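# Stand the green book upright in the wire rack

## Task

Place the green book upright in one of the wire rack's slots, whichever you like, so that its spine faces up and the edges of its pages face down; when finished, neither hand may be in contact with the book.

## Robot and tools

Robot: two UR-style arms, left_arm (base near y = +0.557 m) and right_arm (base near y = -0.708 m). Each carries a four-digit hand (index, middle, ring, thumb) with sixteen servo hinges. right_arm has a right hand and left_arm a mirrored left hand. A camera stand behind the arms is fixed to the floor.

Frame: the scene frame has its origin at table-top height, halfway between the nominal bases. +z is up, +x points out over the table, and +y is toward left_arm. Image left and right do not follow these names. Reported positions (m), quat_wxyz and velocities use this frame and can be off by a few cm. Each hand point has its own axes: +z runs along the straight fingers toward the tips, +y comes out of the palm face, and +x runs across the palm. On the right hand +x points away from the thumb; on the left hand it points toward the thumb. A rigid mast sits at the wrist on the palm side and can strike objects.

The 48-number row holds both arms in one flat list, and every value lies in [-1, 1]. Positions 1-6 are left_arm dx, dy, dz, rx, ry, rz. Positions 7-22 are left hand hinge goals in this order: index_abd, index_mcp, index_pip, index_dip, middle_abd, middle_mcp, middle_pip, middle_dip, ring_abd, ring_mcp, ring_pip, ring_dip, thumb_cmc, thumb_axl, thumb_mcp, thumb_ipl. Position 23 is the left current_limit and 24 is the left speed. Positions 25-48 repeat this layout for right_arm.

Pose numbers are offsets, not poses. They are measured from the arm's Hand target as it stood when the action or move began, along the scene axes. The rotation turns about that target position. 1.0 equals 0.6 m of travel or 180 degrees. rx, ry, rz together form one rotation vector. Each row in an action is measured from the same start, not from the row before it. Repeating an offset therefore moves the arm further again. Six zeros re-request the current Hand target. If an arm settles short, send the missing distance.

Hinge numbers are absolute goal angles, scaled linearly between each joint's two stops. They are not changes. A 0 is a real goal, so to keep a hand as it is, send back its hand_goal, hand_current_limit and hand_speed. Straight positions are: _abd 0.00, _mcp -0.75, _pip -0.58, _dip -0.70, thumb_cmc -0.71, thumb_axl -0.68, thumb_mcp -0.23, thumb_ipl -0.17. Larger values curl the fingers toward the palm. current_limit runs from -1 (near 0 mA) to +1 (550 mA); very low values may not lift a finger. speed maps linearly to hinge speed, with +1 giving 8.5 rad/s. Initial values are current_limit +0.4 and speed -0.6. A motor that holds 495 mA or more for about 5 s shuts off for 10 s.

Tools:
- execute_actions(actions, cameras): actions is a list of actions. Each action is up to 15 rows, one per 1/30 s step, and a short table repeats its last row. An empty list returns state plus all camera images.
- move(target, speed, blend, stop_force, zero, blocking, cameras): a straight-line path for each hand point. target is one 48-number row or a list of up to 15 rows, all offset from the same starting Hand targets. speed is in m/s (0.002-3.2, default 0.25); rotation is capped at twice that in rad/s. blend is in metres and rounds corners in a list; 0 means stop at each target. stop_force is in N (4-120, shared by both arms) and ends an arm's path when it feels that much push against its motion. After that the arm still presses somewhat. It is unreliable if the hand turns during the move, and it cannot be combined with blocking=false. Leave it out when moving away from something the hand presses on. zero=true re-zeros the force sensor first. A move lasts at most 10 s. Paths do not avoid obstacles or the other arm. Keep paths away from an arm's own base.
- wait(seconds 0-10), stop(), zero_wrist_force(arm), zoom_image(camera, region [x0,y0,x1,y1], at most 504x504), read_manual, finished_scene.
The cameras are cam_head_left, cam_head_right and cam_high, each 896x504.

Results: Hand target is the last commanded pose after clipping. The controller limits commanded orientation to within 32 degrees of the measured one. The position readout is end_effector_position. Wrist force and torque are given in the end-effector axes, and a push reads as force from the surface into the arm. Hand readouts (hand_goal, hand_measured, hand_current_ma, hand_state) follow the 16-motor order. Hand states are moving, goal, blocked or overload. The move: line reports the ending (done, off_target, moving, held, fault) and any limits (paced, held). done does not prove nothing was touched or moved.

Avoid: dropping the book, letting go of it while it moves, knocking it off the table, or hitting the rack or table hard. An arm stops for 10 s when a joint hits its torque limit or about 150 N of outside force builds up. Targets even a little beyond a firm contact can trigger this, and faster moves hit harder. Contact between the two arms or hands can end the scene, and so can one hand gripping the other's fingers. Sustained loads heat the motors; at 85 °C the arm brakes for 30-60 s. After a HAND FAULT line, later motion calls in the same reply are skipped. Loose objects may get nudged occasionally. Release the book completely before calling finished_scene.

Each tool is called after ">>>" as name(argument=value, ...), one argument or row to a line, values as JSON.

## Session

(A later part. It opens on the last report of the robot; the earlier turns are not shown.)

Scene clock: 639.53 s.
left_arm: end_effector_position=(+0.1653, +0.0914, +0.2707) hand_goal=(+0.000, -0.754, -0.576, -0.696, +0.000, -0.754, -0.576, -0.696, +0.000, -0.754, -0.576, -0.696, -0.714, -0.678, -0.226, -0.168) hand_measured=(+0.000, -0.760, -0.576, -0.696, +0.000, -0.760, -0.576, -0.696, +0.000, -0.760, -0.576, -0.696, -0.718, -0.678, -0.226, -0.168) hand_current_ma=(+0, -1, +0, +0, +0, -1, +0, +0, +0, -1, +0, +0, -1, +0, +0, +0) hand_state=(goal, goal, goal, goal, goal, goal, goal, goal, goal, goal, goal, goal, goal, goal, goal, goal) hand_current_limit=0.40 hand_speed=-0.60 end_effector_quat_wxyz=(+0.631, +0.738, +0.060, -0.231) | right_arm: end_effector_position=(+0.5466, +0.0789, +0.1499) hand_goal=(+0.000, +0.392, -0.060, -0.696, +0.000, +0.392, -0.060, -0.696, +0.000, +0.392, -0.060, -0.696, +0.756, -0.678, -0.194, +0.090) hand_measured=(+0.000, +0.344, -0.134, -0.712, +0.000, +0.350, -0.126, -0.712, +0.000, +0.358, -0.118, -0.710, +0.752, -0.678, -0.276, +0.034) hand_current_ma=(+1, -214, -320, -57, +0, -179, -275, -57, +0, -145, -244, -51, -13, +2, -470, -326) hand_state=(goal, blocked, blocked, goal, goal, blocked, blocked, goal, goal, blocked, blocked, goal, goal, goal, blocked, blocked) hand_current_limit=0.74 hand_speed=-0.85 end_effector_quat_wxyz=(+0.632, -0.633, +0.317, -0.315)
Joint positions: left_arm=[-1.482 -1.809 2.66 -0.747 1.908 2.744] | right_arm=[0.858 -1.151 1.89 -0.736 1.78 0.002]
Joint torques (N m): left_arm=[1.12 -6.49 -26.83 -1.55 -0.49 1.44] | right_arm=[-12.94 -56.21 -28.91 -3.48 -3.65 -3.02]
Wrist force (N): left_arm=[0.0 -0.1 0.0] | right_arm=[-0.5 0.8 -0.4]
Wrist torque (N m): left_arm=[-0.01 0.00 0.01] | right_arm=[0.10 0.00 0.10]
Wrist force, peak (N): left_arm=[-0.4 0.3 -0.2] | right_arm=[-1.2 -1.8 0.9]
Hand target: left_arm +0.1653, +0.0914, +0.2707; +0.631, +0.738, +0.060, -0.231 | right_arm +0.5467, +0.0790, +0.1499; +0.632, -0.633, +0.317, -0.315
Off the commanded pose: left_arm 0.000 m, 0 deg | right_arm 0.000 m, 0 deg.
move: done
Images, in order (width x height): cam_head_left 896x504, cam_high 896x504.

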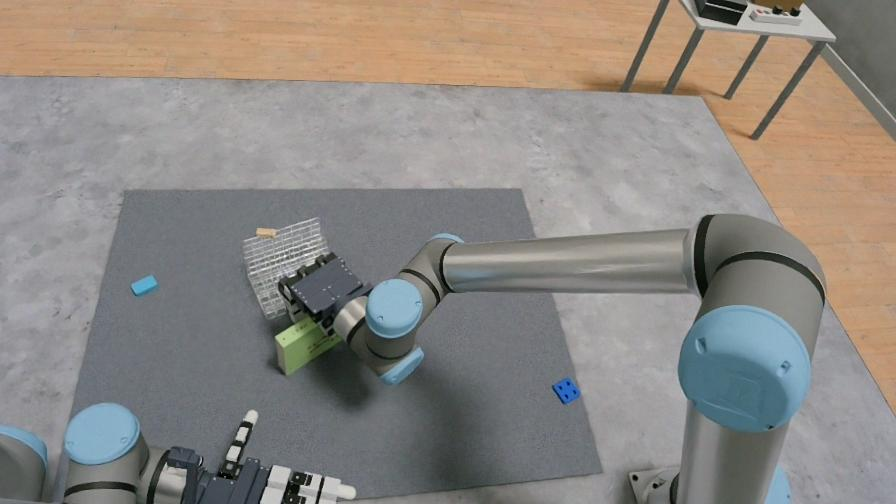

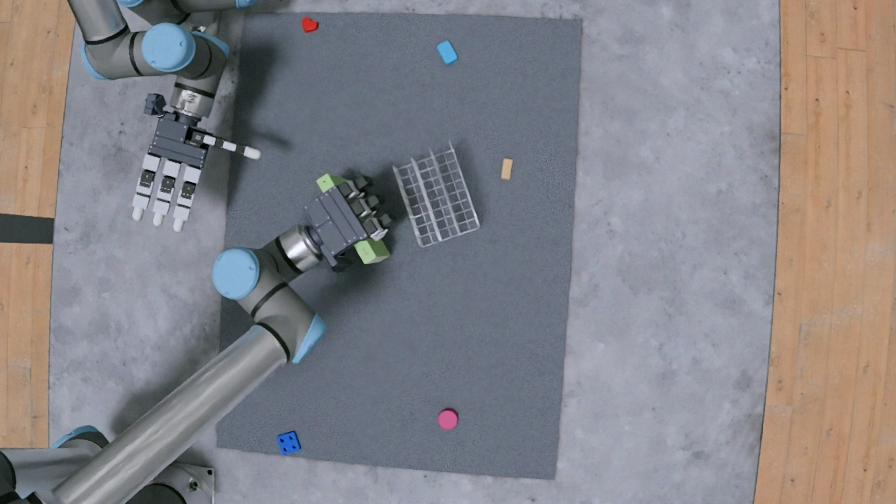

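>>> move(
  target=[0,0,0,0,0,0, 0,-0.754,-0.576,-0.696,0,-0.754,-0.576,-0.696,0,-0.754,-0.576,-0.696,-0.714,-0.678,-0.226,-0.168,0.4,-0.6, 0,0,0.04,0,0,0, 0,0.392,-0.06,-0.696,0,0.392,-0.06,-0.696,0,0.392,-0.06,-0.696,0.757,-0.678,-0.193,0.091,0.74,-0.85],
  cameras=["cam_head_left", "cam_high"],
  speed=0.03,
)

>>> zoom_image(
  camera="cam_high",
  region=[280, 160, 410, 290],
)

>>> zoom_image(
  camera="cam_head_left",
  region=[240, 220, 380, 380],
)

Scene clock: 652.40 s.
left_arm: end_effector_position=(+0.1653, +0.0914, +0.2707) hand_goal=(+0.000, -0.754, -0.576, -0.696, +0.000, -0.754, -0.576, -0.696, +0.000, -0.754, -0.576, -0.696, -0.714, -0.678, -0.226, -0.168) hand_measured=(+0.000, -0.760, -0.576, -0.696, +0.000, -0.760, -0.576, -0.696, +0.000, -0.760, -0.576, -0.696, -0.718, -0.678, -0.226, -0.168) hand_current_ma=(+0, -1, +0, +0, +0, -1, +0, +0, +0, -1, +0, +0, -1, +0, +0, +0) hand_state=(goal, goal, goal, goal, goal, goal, goal, goal, goal, goal, goal, goal, goal, goal, goal, goal) hand_current_limit=0.40 hand_speed=-0.60 end_effector_quat_wxyz=(+0.631, +0.738, +0.060, -0.231) | right_arm: end_effector_position=(+0.5466, +0.0789, +0.1738) hand_goal=(+0.000, +0.392, -0.060, -0.696, +0.000, +0.392, -0.060, -0.696, +0.000, +0.392, -0.060, -0.696, +0.756, -0.678, -0.194, +0.090) hand_measured=(+0.000, +0.336, -0.134, -0.714, +0.000, +0.350, -0.122, -0.712, +0.000, +0.358, -0.102, -0.710, +0.746, -0.678, -0.276, +0.034) hand_current_ma=(+2, -244, -320, -69, +0, -180, -258, -59, +0, -145, -166, -52, -36, +2, -470, -326) hand_state=(goal, blocked, blocked, goal, goal, blocked, blocked, goal, goal, blocked, blocked, goal, goal, goal, blocked, blocked) hand_current_limit=0.74 hand_speed=-0.85 end_effector_quat_wxyz=(+0.632, -0.633, +0.317, -0.315)
Joint positions: left_arm=[-1.482 -1.809 2.66 -0.747 1.908 2.744] | right_arm=[0.858 -1.178 1.876 -0.696 1.78 0.002]
Joint torques (N m): left_arm=[2.27 -4.54 -26.12 -1.31 -0.22 1.34] | right_arm=[-11.4 -79.55 -45.57 -0.76 -2.03 -2.7]
Wrist force (N): left_arm=[0.0 -0.3 0.0] | right_arm=[-0.9 2.7 0.7]
Wrist torque (N m): left_arm=[-0.03 0.00 0.00] | right_arm=[0.24 0.04 0.02]
Wrist force, peak (N): left_arm=[-0.6 -0.1 -0.2] | right_arm=[-0.7 3.4 0.2]
Hand target: left_arm +0.1653, +0.0914, +0.2707; +0.631, +0.738, +0.060, -0.231 | right_arm +0.5467, +0.0790, +0.1739; +0.632, -0.633, +0.317, -0.315
Off the commanded pose: left_arm 0.000 m, 0 deg | right_arm 0.000 m, 0 deg.
move: done
Images, in order (width x height): cam_head_left 896x504, cam_high 896x504.

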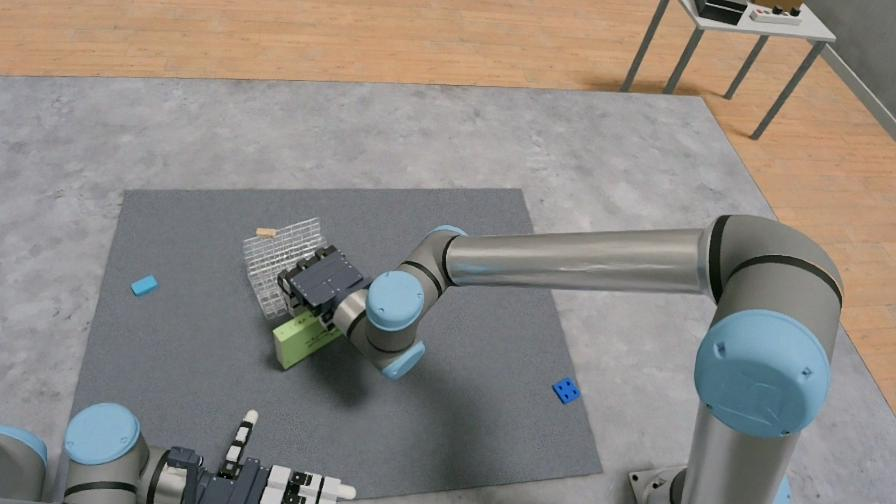

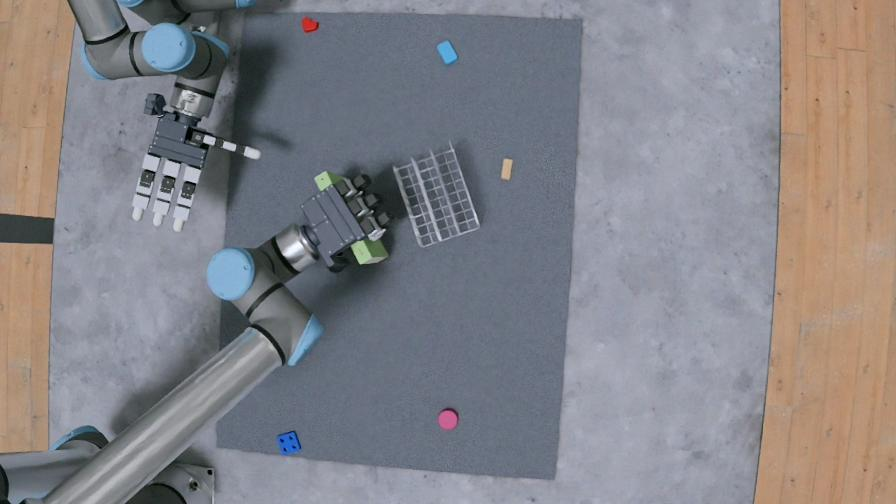

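Scaled by 3.877 from the camera's 896x504 image, which has a finer 1280x720 frame.

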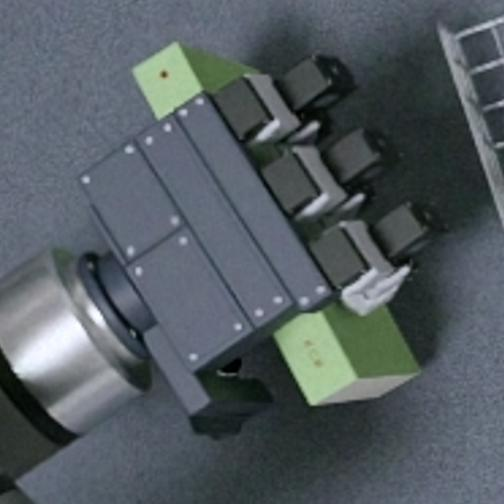

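Scaled by 3.150 from the camera's 896x504 image, which has a finer 1280x720 frame.

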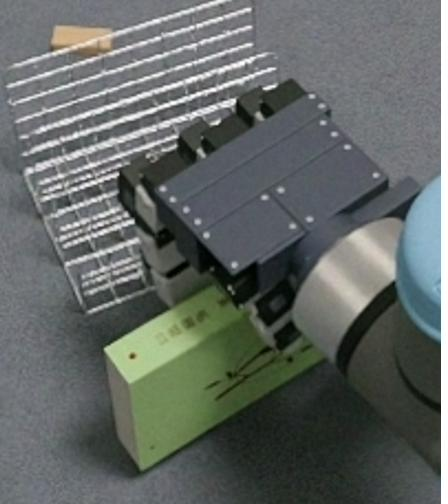

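>>> move(
  target=[0,0,0,0,0,0,0,-0.754,-0.576,-0.696,0,-0.754,-0.576,-0.696,0,-0.754,-0.576,-0.696,-0.714,-0.678,-0.226,-0.168,0.4,-0.6,0,0,0.1983,0,0,0,0,0.392,-0.06,-0.696,0,0.392,-0.06,-0.696,0,0.392,-0.06,-0.696,0.757,-0.678,-0.193,0.091,0.74,-0.85],
  speed=0.05,
  cameras=["all"],
)

Scene clock: 693.60 s.
left_arm: end_effector_position=(+0.1653, +0.0914, +0.2707) hand_goal=(+0.000, -0.754, -0.576, -0.696, +0.000, -0.754, -0.576, -0.696, +0.000, -0.754, -0.576, -0.696, -0.714, -0.678, -0.226, -0.168) hand_measured=(+0.000, -0.760, -0.576, -0.696, +0.000, -0.760, -0.576, -0.696, +0.000, -0.760, -0.576, -0.696, -0.718, -0.678, -0.226, -0.168) hand_current_ma=(+0, -1, +0, +0, +0, -1, +0, +0, +0, -1, +0, +0, -1, +0, +0, +0) hand_state=(goal, goal, goal, goal, goal, goal, goal, goal, goal, goal, goal, goal, goal, goal, goal, goal) hand_current_limit=0.40 hand_speed=-0.60 end_effector_quat_wxyz=(+0.631, +0.738, +0.060, -0.231) | right_arm: end_effector_position=(+0.5466, +0.0789, +0.2928) hand_goal=(+0.000, +0.392, -0.060, -0.696, +0.000, +0.392, -0.060, -0.696, +0.000, +0.392, -0.060, -0.696, +0.756, -0.678, -0.194, +0.090) hand_measured=(+0.000, +0.336, -0.134, -0.714, +0.000, +0.350, -0.122, -0.712, +0.000, +0.358, -0.102, -0.710, +0.746, -0.678, -0.276, +0.034) hand_current_ma=(+2, -244, -320, -69, +0, -181, -258, -59, +0, -145, -166, -52, -36, +2, -470, -326) hand_state=(goal, blocked, blocked, goal, goal, blocked, blocked, goal, goal, blocked, blocked, goal, goal, goal, blocked, blocked) hand_current_limit=0.74 hand_speed=-0.85 end_effector_quat_wxyz=(+0.632, -0.633, +0.317, -0.315)
Joint positions: left_arm=[-1.482 -1.809 2.66 -0.747 1.908 2.744] | right_arm=[0.858 -1.291 1.786 -0.492 1.78 0.002]
Joint torques (N m): left_arm=[1.82 -4.71 -26.13 -1.54 -0.37 1.59] | right_arm=[0.44 -73.7 -49.51 -0.83 -0.09 -2.45]
Wrist force (N): left_arm=[0.1 -0.2 -0.1] | right_arm=[-1.1 2.9 0.2]
Wrist torque (N m): left_arm=[-0.01 -0.01 0.01] | right_arm=[0.31 0.09 0.02]
Wrist force, peak (N): left_arm=[-0.5 -0.3 0.2] | right_arm=[-1.7 3.3 0.6]
Hand target: left_arm +0.1653, +0.0914, +0.2707; +0.631, +0.738, +0.060, -0.231 | right_arm +0.5467, +0.0790, +0.2929; +0.632, -0.633, +0.317, -0.315
Off the commanded pose: left_arm 0.000 m, 0 deg | right_arm 0.000 m, 0 deg.
move: done

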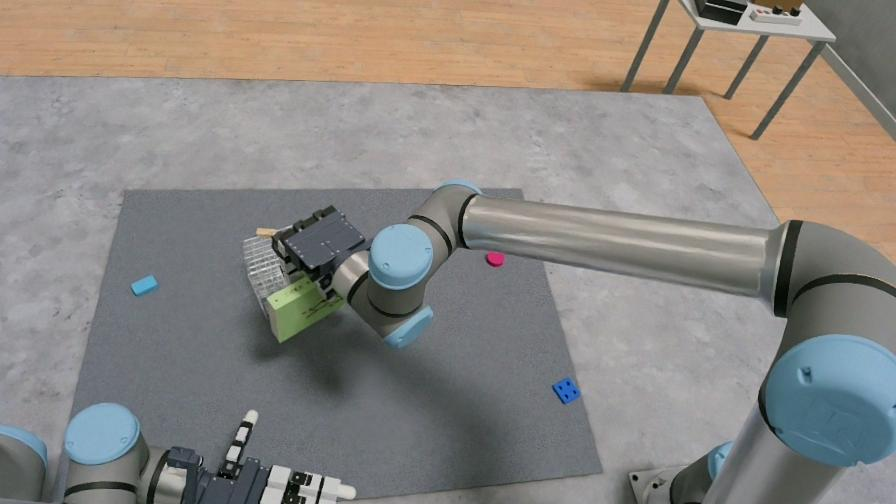

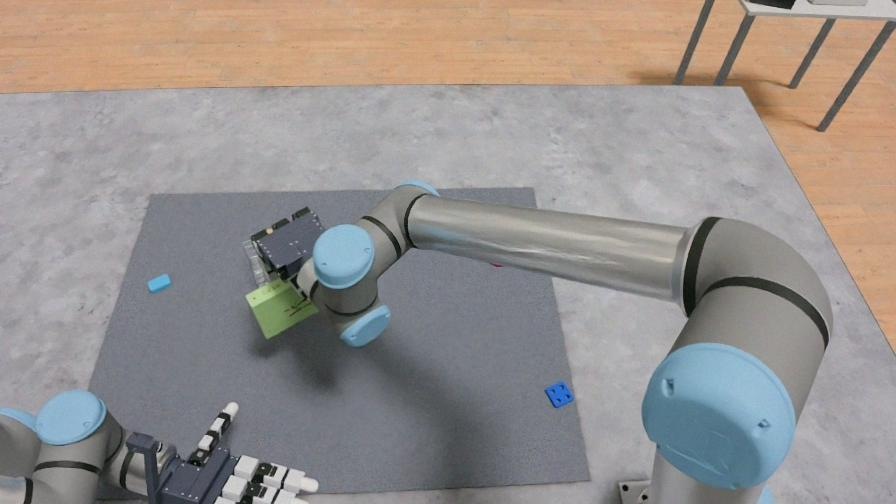

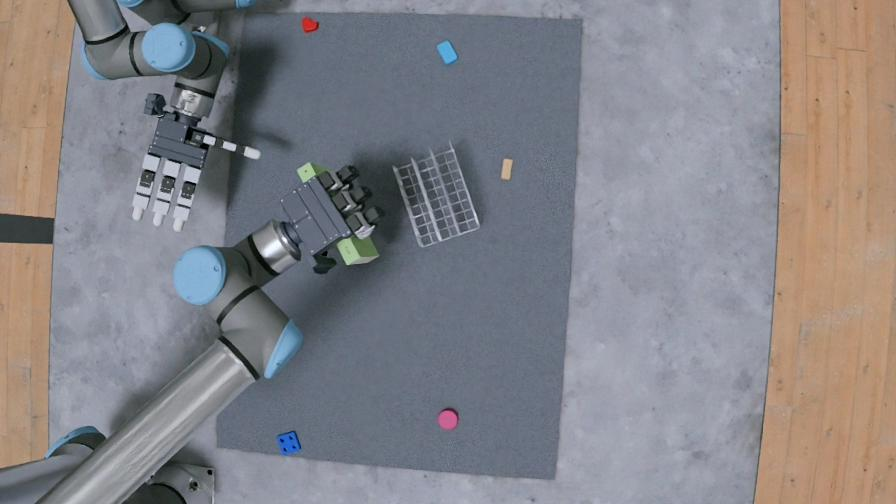

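>>> zoom_image(
  camera="cam_high",
  region=[260, 120, 520, 290],
)

>>> zoom_image(
  camera="cam_head_left",
  region=[220, 190, 420, 360],
)

Scaled by 1.938 from the camera's 896x504 image, which has a finer 1280x720 frame.

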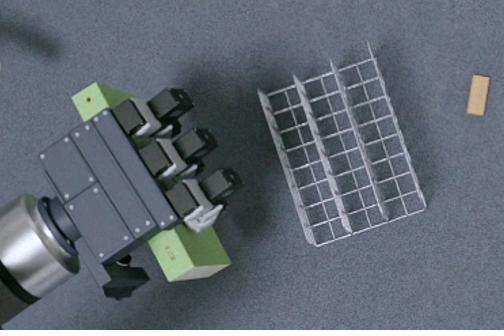

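Scaled by 2.520 from the camera's 896x504 image, which has a finer 1280x720 frame.

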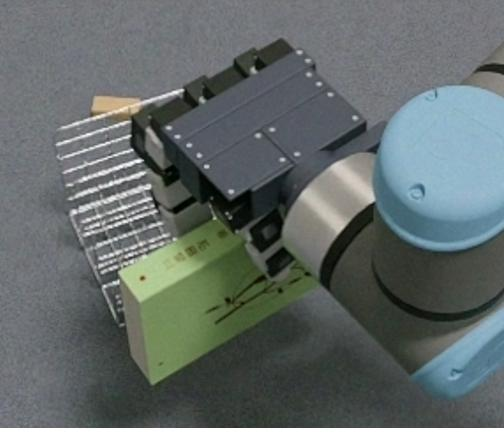

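>>> zoom_image(
  camera="cam_high",
  region=[385, 135, 490, 255],
)

Scaled by 4.200 from the camera's 896x504 image, which has a finer 1280x720 frame.

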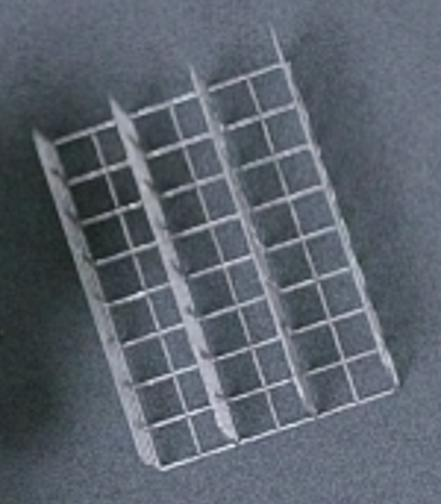

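>>> zoom_image(
  camera="cam_high",
  region=[290, 150, 395, 275],
)

Scaled by 4.032 from the camera's 896x504 image, which has a finer 1280x720 frame.

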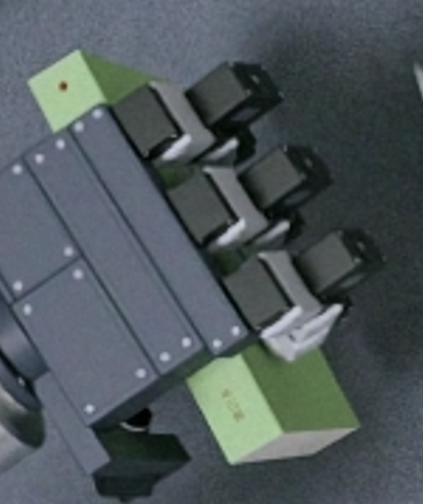

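>>> move(
  target=[0,0,0,0,0,0,0,-0.754,-0.576,-0.696,0,-0.754,-0.576,-0.696,0,-0.754,-0.576,-0.696,-0.714,-0.678,-0.226,-0.168,0.4,-0.6,0.3438,0.1017,0.0333,0,0,-0.0528,0,0.392,-0.06,-0.696,0,0.392,-0.06,-0.696,0,0.392,-0.06,-0.696,0.757,-0.678,-0.193,0.091,0.74,-0.85],
  speed=0.06,
  cameras=["all"],
)

>>> zoom_image(
  camera="cam_high",
  region=[370, 120, 500, 275],
)

Scene clock: 838.07 s.
left_arm: end_effector_position=(+0.1653, +0.0914, +0.2707) hand_goal=(+0.000, -0.754, -0.576, -0.696, +0.000, -0.754, -0.576, -0.696, +0.000, -0.754, -0.576, -0.696, -0.714, -0.678, -0.226, -0.168) hand_measured=(+0.000, -0.760, -0.576, -0.696, +0.000, -0.760, -0.576, -0.696, +0.000, -0.760, -0.576, -0.696, -0.718, -0.678, -0.226, -0.168) hand_current_ma=(+0, -1, +0, +0, +0, -1, +0, +0, +0, -1, +0, +0, -1, +0, +0, +0) hand_state=(goal, goal, goal, goal, goal, goal, goal, goal, goal, goal, goal, goal, goal, goal, goal, goal) hand_current_limit=0.40 hand_speed=-0.60 end_effector_quat_wxyz=(+0.631, +0.738, +0.060, -0.231) | right_arm: end_effector_position=(+0.7528, +0.1399, +0.3129) hand_goal=(+0.000, +0.392, -0.060, -0.696, +0.000, +0.392, -0.060, -0.696, +0.000, +0.392, -0.060, -0.696, +0.756, -0.678, -0.194, +0.090) hand_measured=(+0.000, +0.336, -0.134, -0.714, +0.000, +0.350, -0.122, -0.712, +0.000, +0.358, -0.100, -0.710, +0.746, -0.678, -0.276, +0.034) hand_current_ma=(+2, -245, -320, -69, +0, -182, -255, -59, +0, -145, -164, -52, -36, +2, -470, -326) hand_state=(goal, blocked, blocked, goal, goal, blocked, blocked, goal, goal, blocked, blocked, goal, goal, goal, blocked, blocked) hand_current_limit=0.74 hand_speed=-0.85 end_effector_quat_wxyz=(+0.604, -0.605, +0.368, -0.367)
Joint positions: left_arm=[-1.482 -1.809 2.66 -0.747 1.908 2.744] | right_arm=[0.77 -1.038 1.378 -0.337 1.858 0.002]
Joint torques (N m): left_arm=[0.47 -3.39 -25.67 -1.28 -0.28 1.71] | right_arm=[-14.35 -69.15 -55.31 -0.88 2.63 3.78]
Wrist force (N): left_arm=[-0.3 -0.1 0.2] | right_arm=[-0.9 2.9 0.9]
Wrist torque (N m): left_arm=[-0.03 0.04 -0.02] | right_arm=[0.25 0.06 0.03]
Wrist force, peak (N): left_arm=[-0.4 0.2 0.2] | right_arm=[-1.1 3.5 0.4]
Hand target: left_arm +0.1653, +0.0914, +0.2707; +0.631, +0.738, +0.060, -0.231 | right_arm +0.7529, +0.1400, +0.3129; +0.604, -0.605, +0.369, -0.367
Off the commanded pose: left_arm 0.000 m, 0 deg | right_arm 0.000 m, 0 deg.
move: done

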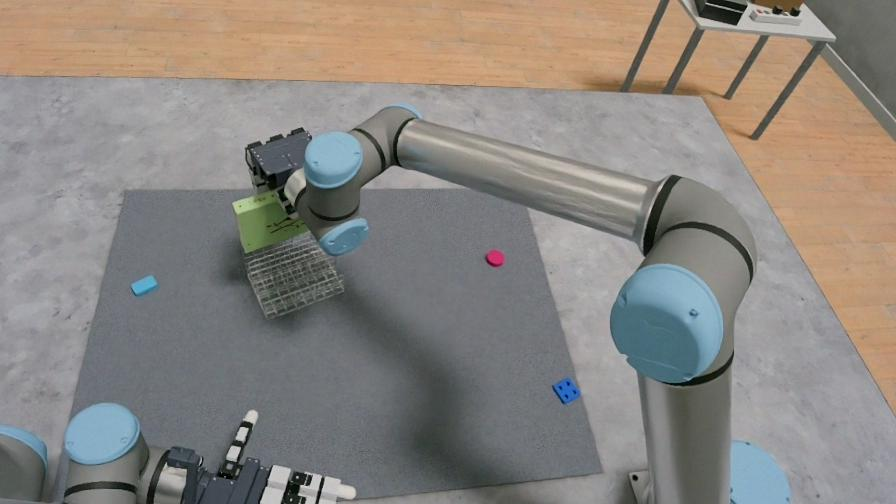

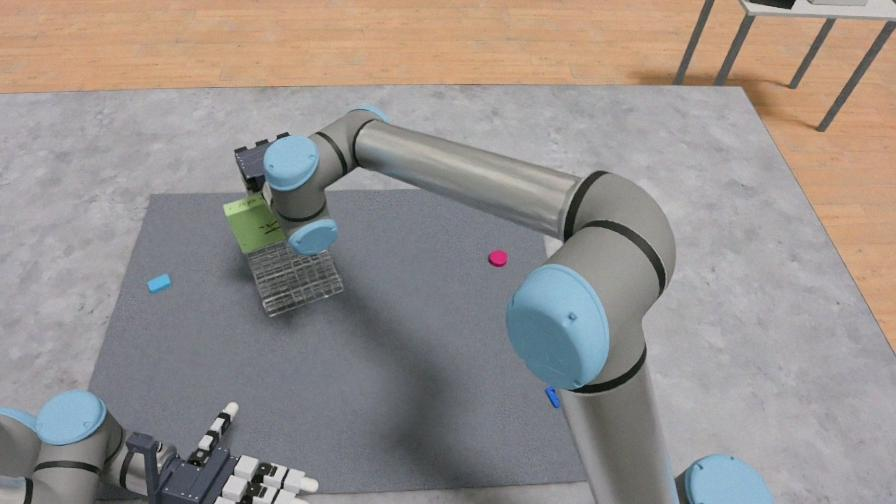

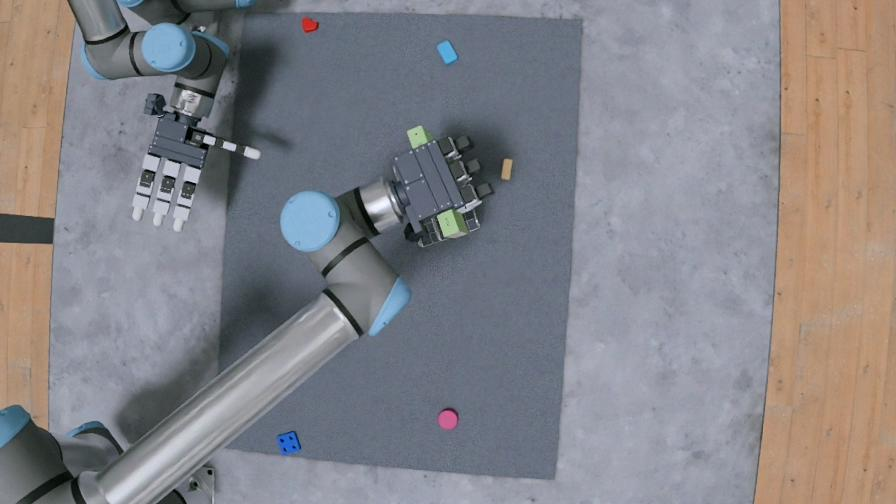

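Scaled by 3.252 from the camera's 896x504 image, which has a finer 1280x720 frame.

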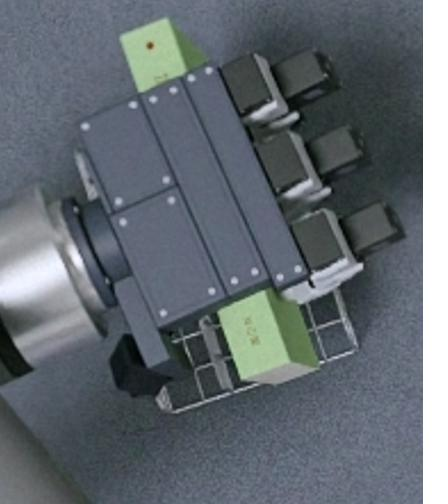

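>>> zoom_image(
  camera="cam_high",
  region=[400, 190, 490, 250],
)

>>> zoom_image(
  camera="cam_high",
  region=[390, 115, 480, 175],
)

>>> zoom_image(
  camera="cam_head_left",
  region=[215, 180, 365, 330],
)

Scaled by 5.600 from the camera's 896x504 image, which has a finer 1280x720 frame.

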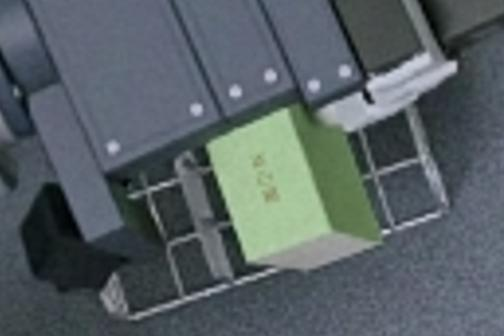

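Scaled by 5.600 from the camera's 896x504 image, which has a finer 1280x720 frame.

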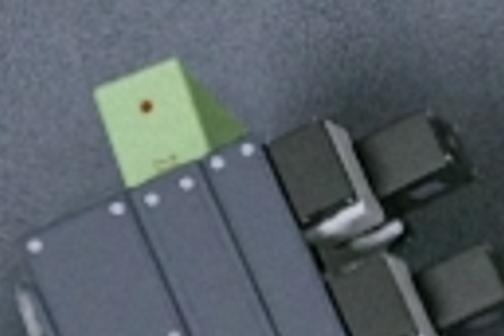

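Scaled by 3.360 from the camera's 896x504 image, which has a finer 1280x720 frame.

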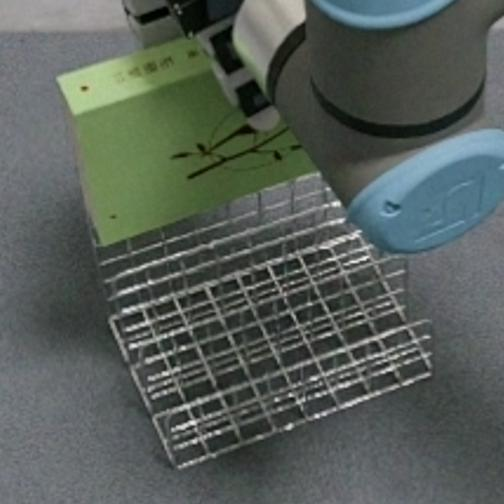

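>>> move(
  target=[0,0,0,0,0,0,0,-0.754,-0.576,-0.696,0,-0.754,-0.576,-0.696,0,-0.754,-0.576,-0.696,-0.714,-0.678,-0.226,-0.168,0.4,-0.6,-0.0163,0.0025,0,-0.0134,0.0336,0,0,0.392,-0.06,-0.696,0,0.392,-0.06,-0.696,0,0.392,-0.06,-0.696,0.757,-0.678,-0.193,0.091,0.74,-0.85],
  speed=0.05,
  cameras=["all"],
)

>>> zoom_image(
  camera="cam_high",
  region=[400, 190, 490, 250],
)

>>> zoom_image(
  camera="cam_high",
  region=[390, 115, 480, 175],
)

>>> zoom_image(
  camera="cam_head_right",
  region=[205, 180, 355, 330],
)

Scene clock: 913.83 s.
left_arm: end_effector_position=(+0.1653, +0.0914, +0.2707) hand_goal=(+0.000, -0.754, -0.576, -0.696, +0.000, -0.754, -0.576, -0.696, +0.000, -0.754, -0.576, -0.696, -0.714, -0.678, -0.226, -0.168) hand_measured=(+0.000, -0.760, -0.576, -0.696, +0.000, -0.760, -0.576, -0.696, +0.000, -0.760, -0.576, -0.696, -0.718, -0.678, -0.226, -0.168) hand_current_ma=(+0, -1, +0, +0, +0, -1, +0, +0, +0, -1, +0, +0, -1, +0, +0, +0) hand_state=(goal, goal, goal, goal, goal, goal, goal, goal, goal, goal, goal, goal, goal, goal, goal, goal) hand_current_limit=0.40 hand_speed=-0.60 end_effector_quat_wxyz=(+0.631, +0.738, +0.060, -0.231) | right_arm: end_effector_position=(+0.7432, +0.1415, +0.3129) hand_goal=(+0.000, +0.392, -0.060, -0.696, +0.000, +0.392, -0.060, -0.696, +0.000, +0.392, -0.060, -0.696, +0.756, -0.678, -0.194, +0.090) hand_measured=(+0.000, +0.336, -0.134, -0.714, +0.000, +0.350, -0.122, -0.712, +0.000, +0.358, -0.100, -0.710, +0.746, -0.678, -0.276, +0.034) hand_current_ma=(+2, -250, -320, -69, +0, -184, -255, -59, +0, -145, -164, -52, -37, +2, -470, -326) hand_state=(goal, blocked, blocked, goal, goal, blocked, blocked, goal, goal, blocked, blocked, goal, goal, goal, blocked, blocked) hand_current_limit=0.74 hand_speed=-0.85 end_effector_quat_wxyz=(-0.570, +0.636, -0.392, +0.342)
Joint positions: left_arm=[-1.482 -1.809 2.66 -0.747 1.908 2.744] | right_arm=[0.774 -1.021 1.302 -0.161 1.86 0.047]
Joint torques (N m): left_arm=[1 -5.05 -25.43 -1.5 -0.34 1.93] | right_arm=[16.2 -71.77 -52.31 -0.43 -2.68 3.76]
Wrist force (N): left_arm=[-0.2 -0.2 -0.1] | right_arm=[-1.2 2.6 0.8]
Wrist torque (N m): left_arm=[-0.02 0.03 -0.02] | right_arm=[0.32 0.13 -0.07]
Wrist force, peak (N): left_arm=[-0.4 0.1 0.4] | right_arm=[-1.0 3.5 0.6]
Hand target: left_arm +0.1653, +0.0914, +0.2707; +0.631, +0.738, +0.060, -0.231 | right_arm +0.7432, +0.1415, +0.3129; -0.570, +0.636, -0.392, +0.342
Off the commanded pose: left_arm 0.000 m, 0 deg | right_arm 0.000 m, 0 deg.
move: done

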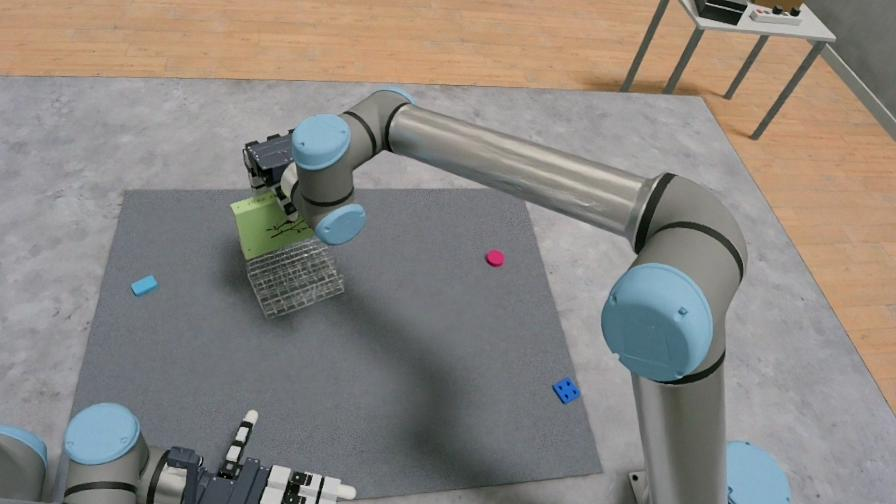

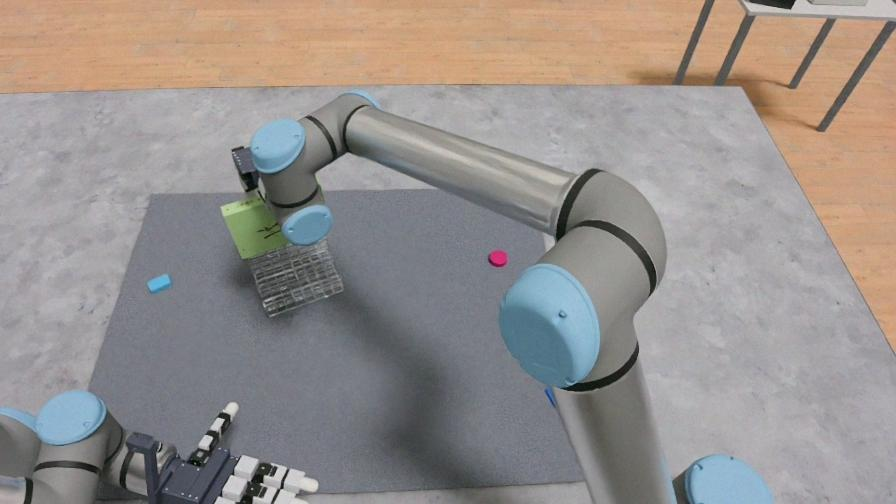

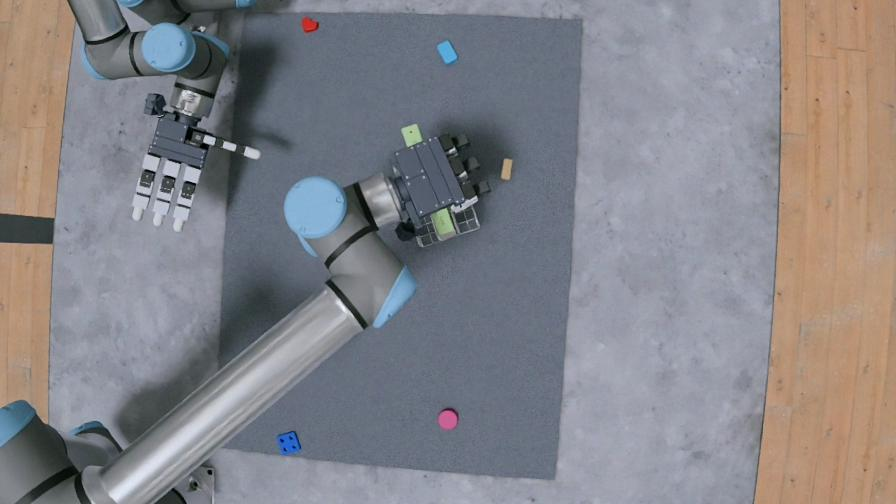

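Scaled by 5.600 from the camera's 896x504 image, which has a finer 1280x720 frame.

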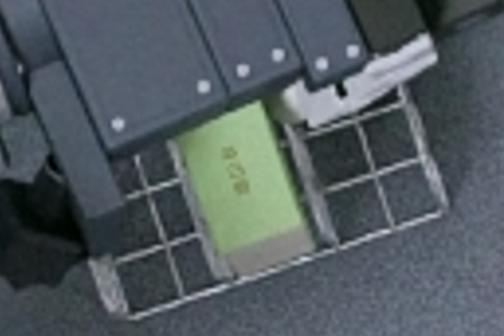

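Scaled by 5.600 from the camera's 896x504 image, which has a finer 1280x720 frame.

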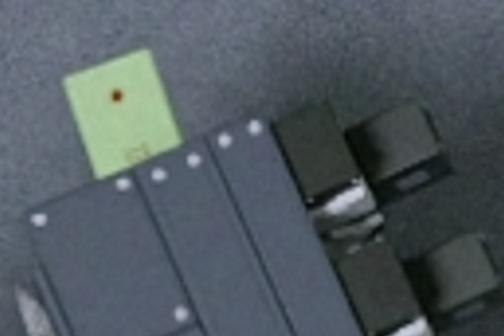

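Scaled by 3.360 from the camera's 896x504 image, which has a finer 1280x720 frame.

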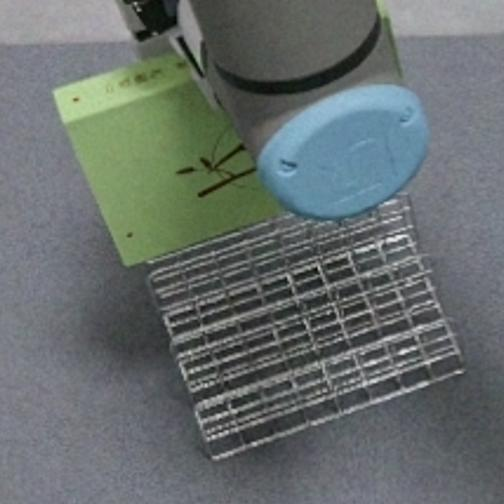

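>>> move(
  target=[0,0,0,0,0,0,0,-0.754,-0.576,-0.696,0,-0.754,-0.576,-0.696,0,-0.754,-0.576,-0.696,-0.714,-0.678,-0.226,-0.168,0.4,-0.6,0,0,-0.1167,0,0,-0.0067,0,0.392,-0.06,-0.696,0,0.392,-0.06,-0.696,0,0.392,-0.06,-0.696,0.757,-0.678,-0.193,0.091,0.74,-0.85],
  speed=0.05,
  cameras=["all"],
)

>>> zoom_image(
  camera="cam_high",
  region=[400, 190, 490, 250],
)

>>> zoom_image(
  camera="cam_high",
  region=[390, 115, 480, 175],
)

>>> zoom_image(
  camera="cam_head_left",
  region=[225, 180, 375, 330],
)

Scene clock: 959.63 s.
left_arm: end_effector_position=(+0.1653, +0.0914, +0.2707) hand_goal=(+0.000, -0.754, -0.576, -0.696, +0.000, -0.754, -0.576, -0.696, +0.000, -0.754, -0.576, -0.696, -0.714, -0.678, -0.226, -0.168) hand_measured=(+0.000, -0.760, -0.576, -0.696, +0.000, -0.760, -0.576, -0.696, +0.000, -0.760, -0.576, -0.696, -0.718, -0.678, -0.226, -0.168) hand_current_ma=(+0, -1, +0, +0, +0, -1, +0, +0, +0, -1, +0, +0, -1, +0, +0, +0) hand_state=(goal, goal, goal, goal, goal, goal, goal, goal, goal, goal, goal, goal, goal, goal, goal, goal) hand_current_limit=0.40 hand_speed=-0.60 end_effector_quat_wxyz=(+0.631, +0.738, +0.060, -0.231) | right_arm: end_effector_position=(+0.7431, +0.1415, +0.2430) hand_goal=(+0.000, +0.392, -0.060, -0.696, +0.000, +0.392, -0.060, -0.696, +0.000, +0.392, -0.060, -0.696, +0.756, -0.678, -0.194, +0.090) hand_measured=(+0.000, +0.336, -0.134, -0.714, +0.000, +0.350, -0.122, -0.712, +0.000, +0.358, -0.100, -0.710, +0.746, -0.678, -0.276, +0.034) hand_current_ma=(+2, -250, -320, -69, +0, -185, -255, -59, +0, -145, -164, -52, -37, +2, -470, -326) hand_state=(goal, blocked, blocked, goal, goal, blocked, blocked, goal, goal, blocked, blocked, goal, goal, goal, blocked, blocked) hand_current_limit=0.74 hand_speed=-0.85 end_effector_quat_wxyz=(-0.567, +0.631, -0.399, +0.348)
Joint positions: left_arm=[-1.482 -1.809 2.66 -0.747 1.908 2.744] | right_arm=[0.78 -0.979 1.364 -0.263 1.887 0.051]
Joint torques (N m): left_arm=[0.34 -4.31 -25.86 -1.44 -0.32 1.95] | right_arm=[16.6 -71.94 -37.7 -4.29 2.52 3.62]
Wrist force (N): left_arm=[-0.2 0.0 -0.1] | right_arm=[-0.8 2.6 0.9]
Wrist torque (N m): left_arm=[0.02 0.02 -0.02] | right_arm=[0.29 0.02 -0.06]
Wrist force, peak (N): left_arm=[-0.4 0.3 0.4] | right_arm=[-1.1 3.2 1.2]
Hand target: left_arm +0.1653, +0.0914, +0.2707; +0.631, +0.738, +0.060, -0.231 | right_arm +0.7432, +0.1415, +0.2429; -0.567, +0.631, -0.399, +0.348
Off the commanded pose: left_arm 0.000 m, 0 deg | right_arm 0.000 m, 0 deg.
move: done

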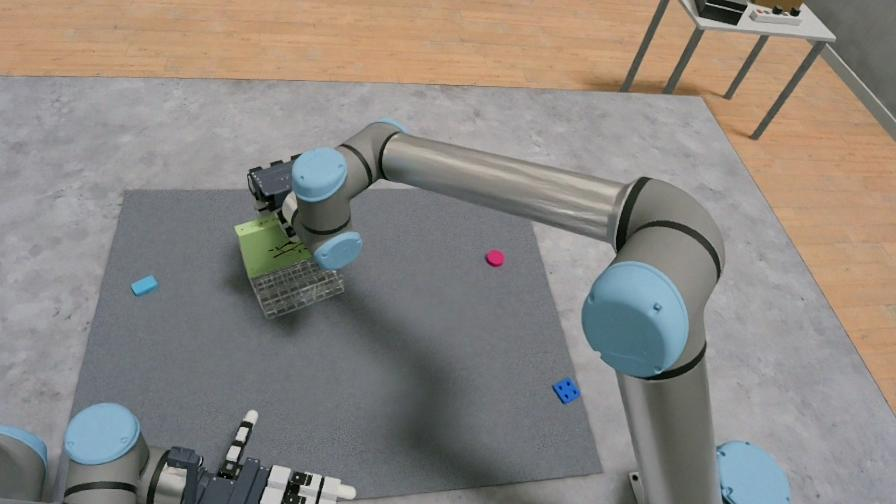

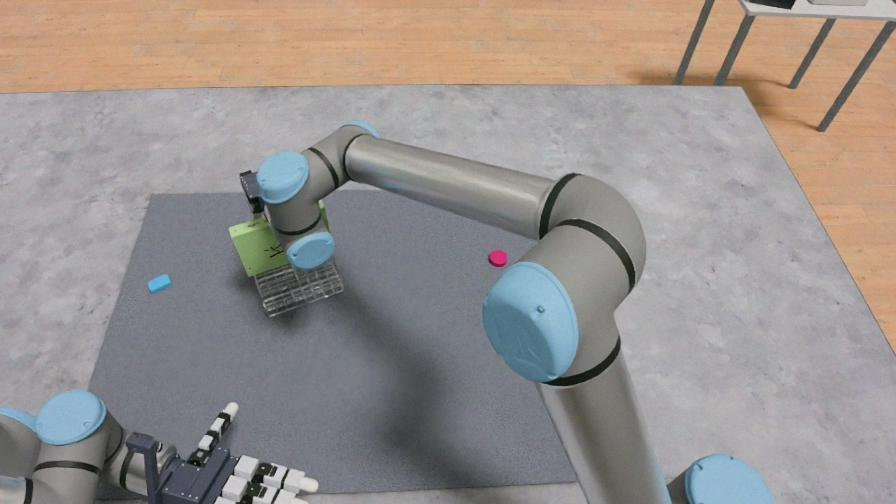

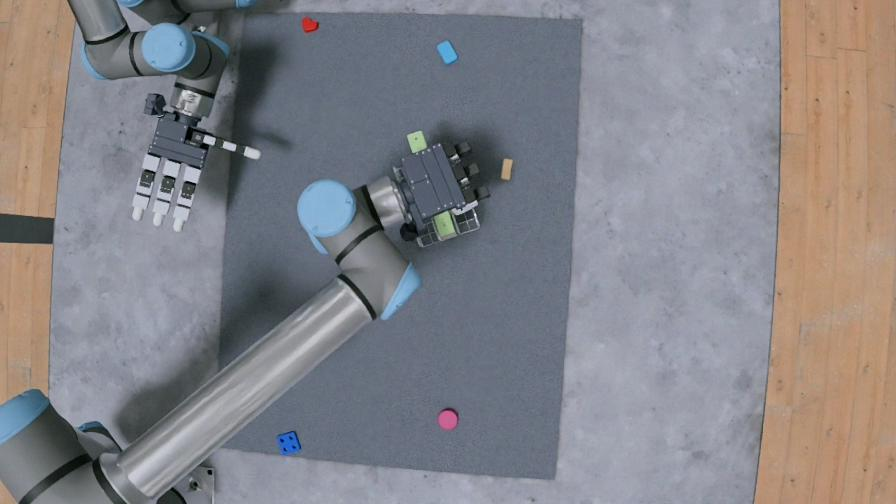

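Scaled by 5.600 from the camera's 896x504 image, which has a finer 1280x720 frame.

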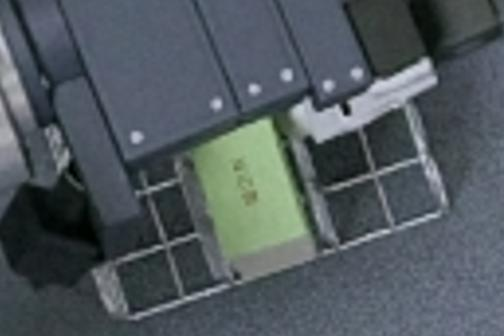

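Scaled by 5.600 from the camera's 896x504 image, which has a finer 1280x720 frame.

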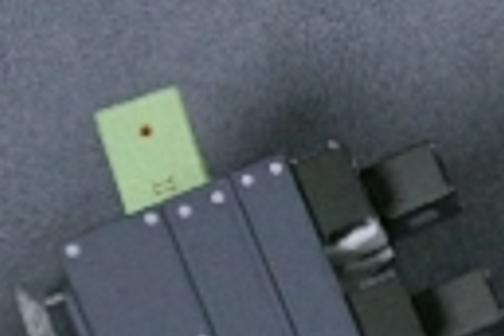

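Scaled by 3.360 from the camera's 896x504 image, which has a finer 1280x720 frame.

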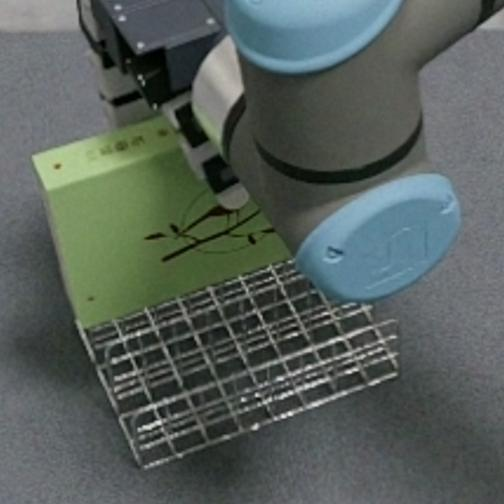

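>>> move(
  target=[0,0,0,0,0,0,0,-0.754,-0.576,-0.696,0,-0.754,-0.576,-0.696,0,-0.754,-0.576,-0.696,-0.714,-0.678,-0.226,-0.168,0.4,-0.6,0,0,-0.105,0,0,0,0,0.392,-0.06,-0.696,0,0.392,-0.06,-0.696,0,0.392,-0.06,-0.696,0.757,-0.678,-0.193,0.091,0.74,-0.85],
  speed=0.03,
  stop_force=8,
  cameras=["all"],
)

>>> zoom_image(
  camera="cam_high",
  region=[400, 190, 490, 250],
)

>>> zoom_image(
  camera="cam_head_left",
  region=[225, 180, 375, 330],
)

Scene clock: 980.27 s.
left_arm: end_effector_position=(+0.1653, +0.0914, +0.2707) hand_goal=(+0.000, -0.754, -0.576, -0.696, +0.000, -0.754, -0.576, -0.696, +0.000, -0.754, -0.576, -0.696, -0.714, -0.678, -0.226, -0.168) hand_measured=(+0.000, -0.760, -0.576, -0.696, +0.000, -0.760, -0.576, -0.696, +0.000, -0.760, -0.576, -0.696, -0.718, -0.678, -0.226, -0.168) hand_current_ma=(+0, -1, +0, +0, +0, -1, +0, +0, +0, -1, +0, +0, -1, +0, +0, +0) hand_state=(goal, goal, goal, goal, goal, goal, goal, goal, goal, goal, goal, goal, goal, goal, goal, goal) hand_current_limit=0.40 hand_speed=-0.60 end_effector_quat_wxyz=(+0.631, +0.738, +0.060, -0.231) | right_arm: end_effector_position=(+0.7432, +0.1415, +0.1799) hand_goal=(+0.000, +0.392, -0.060, -0.696, +0.000, +0.392, -0.060, -0.696, +0.000, +0.392, -0.060, -0.696, +0.756, -0.678, -0.194, +0.090) hand_measured=(+0.000, +0.336, -0.134, -0.714, +0.000, +0.350, -0.122, -0.712, +0.000, +0.358, -0.100, -0.710, +0.746, -0.678, -0.276, +0.034) hand_current_ma=(+2, -250, -320, -69, +0, -185, -255, -59, +0, -145, -164, -52, -37, +2, -470, -326) hand_state=(goal, blocked, blocked, goal, goal, blocked, blocked, goal, goal, blocked, blocked, goal, goal, goal, blocked, blocked) hand_current_limit=0.74 hand_speed=-0.85 end_effector_quat_wxyz=(-0.567, +0.631, -0.399, +0.348)
Joint positions: left_arm=[-1.482 -1.809 2.66 -0.747 1.908 2.744] | right_arm=[0.78 -0.935 1.412 -0.355 1.887 0.051]
Joint torques (N m): left_arm=[1.54 -4.89 -25.21 -1.51 -0.32 1.96] | right_arm=[14.45 -75.17 -32.75 -4.16 2 1.93]
Wrist force (N): left_arm=[-0.2 -0.1 0.1] | right_arm=[-0.4 2.7 0.7]
Wrist torque (N m): left_arm=[-0.01 0.02 -0.01] | right_arm=[0.32 0.00 -0.01]
Wrist force, peak (N): left_arm=[-0.6 0.0 -0.1] | right_arm=[-0.6 3.2 1.2]
Hand target: left_arm +0.1653, +0.0914, +0.2707; +0.631, +0.738, +0.060, -0.231 | right_arm +0.7432, +0.1415, +0.1799; -0.567, +0.631, -0.399, +0.348
Off the commanded pose: left_arm 0.000 m, 0 deg | right_arm 0.000 m, 0 deg.
move: done

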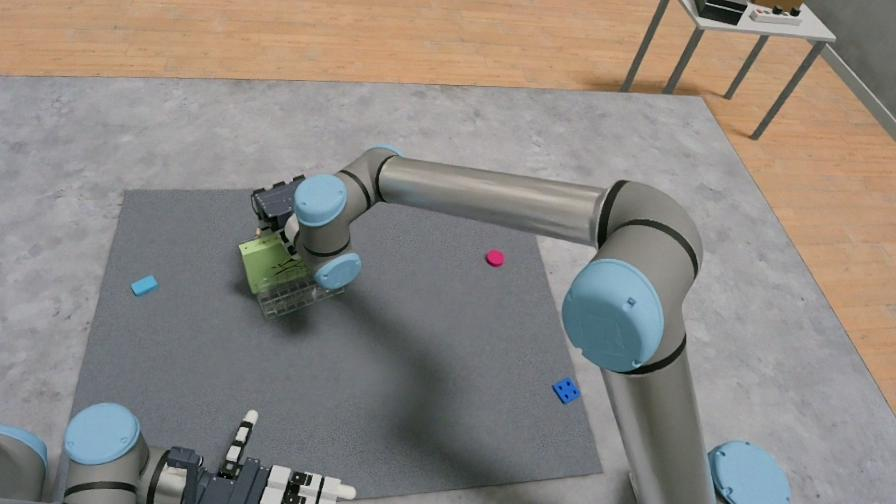

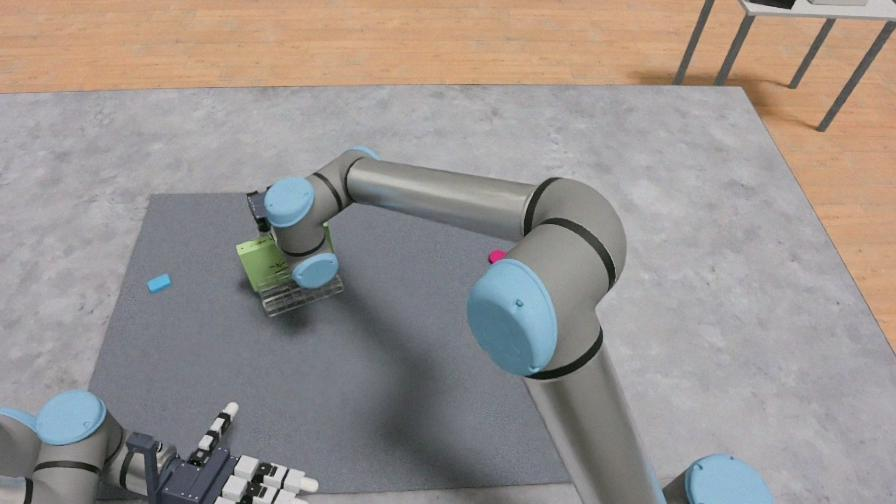

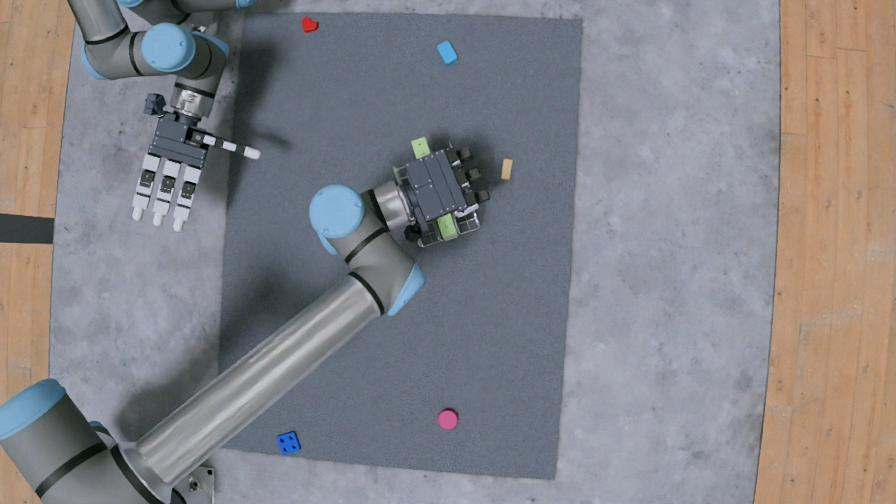

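Scaled by 5.600 from the camera's 896x504 image, which has a finer 1280x720 frame.

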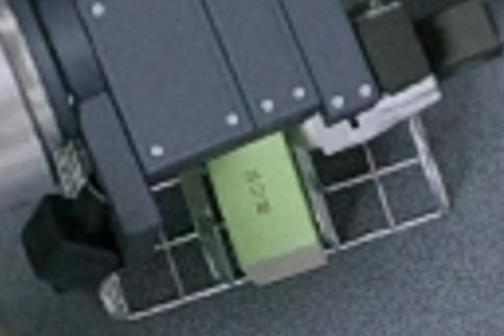

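Scaled by 3.360 from the camera's 896x504 image, which has a finer 1280x720 frame.

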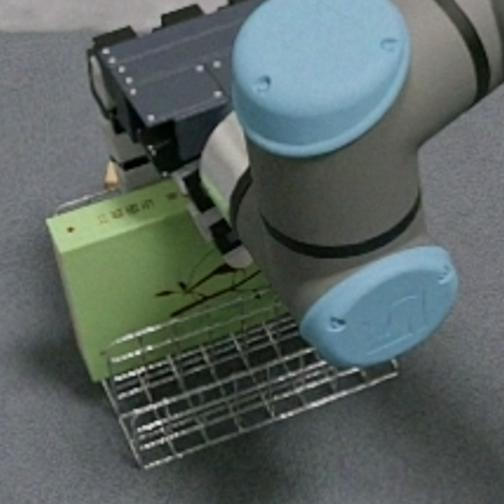

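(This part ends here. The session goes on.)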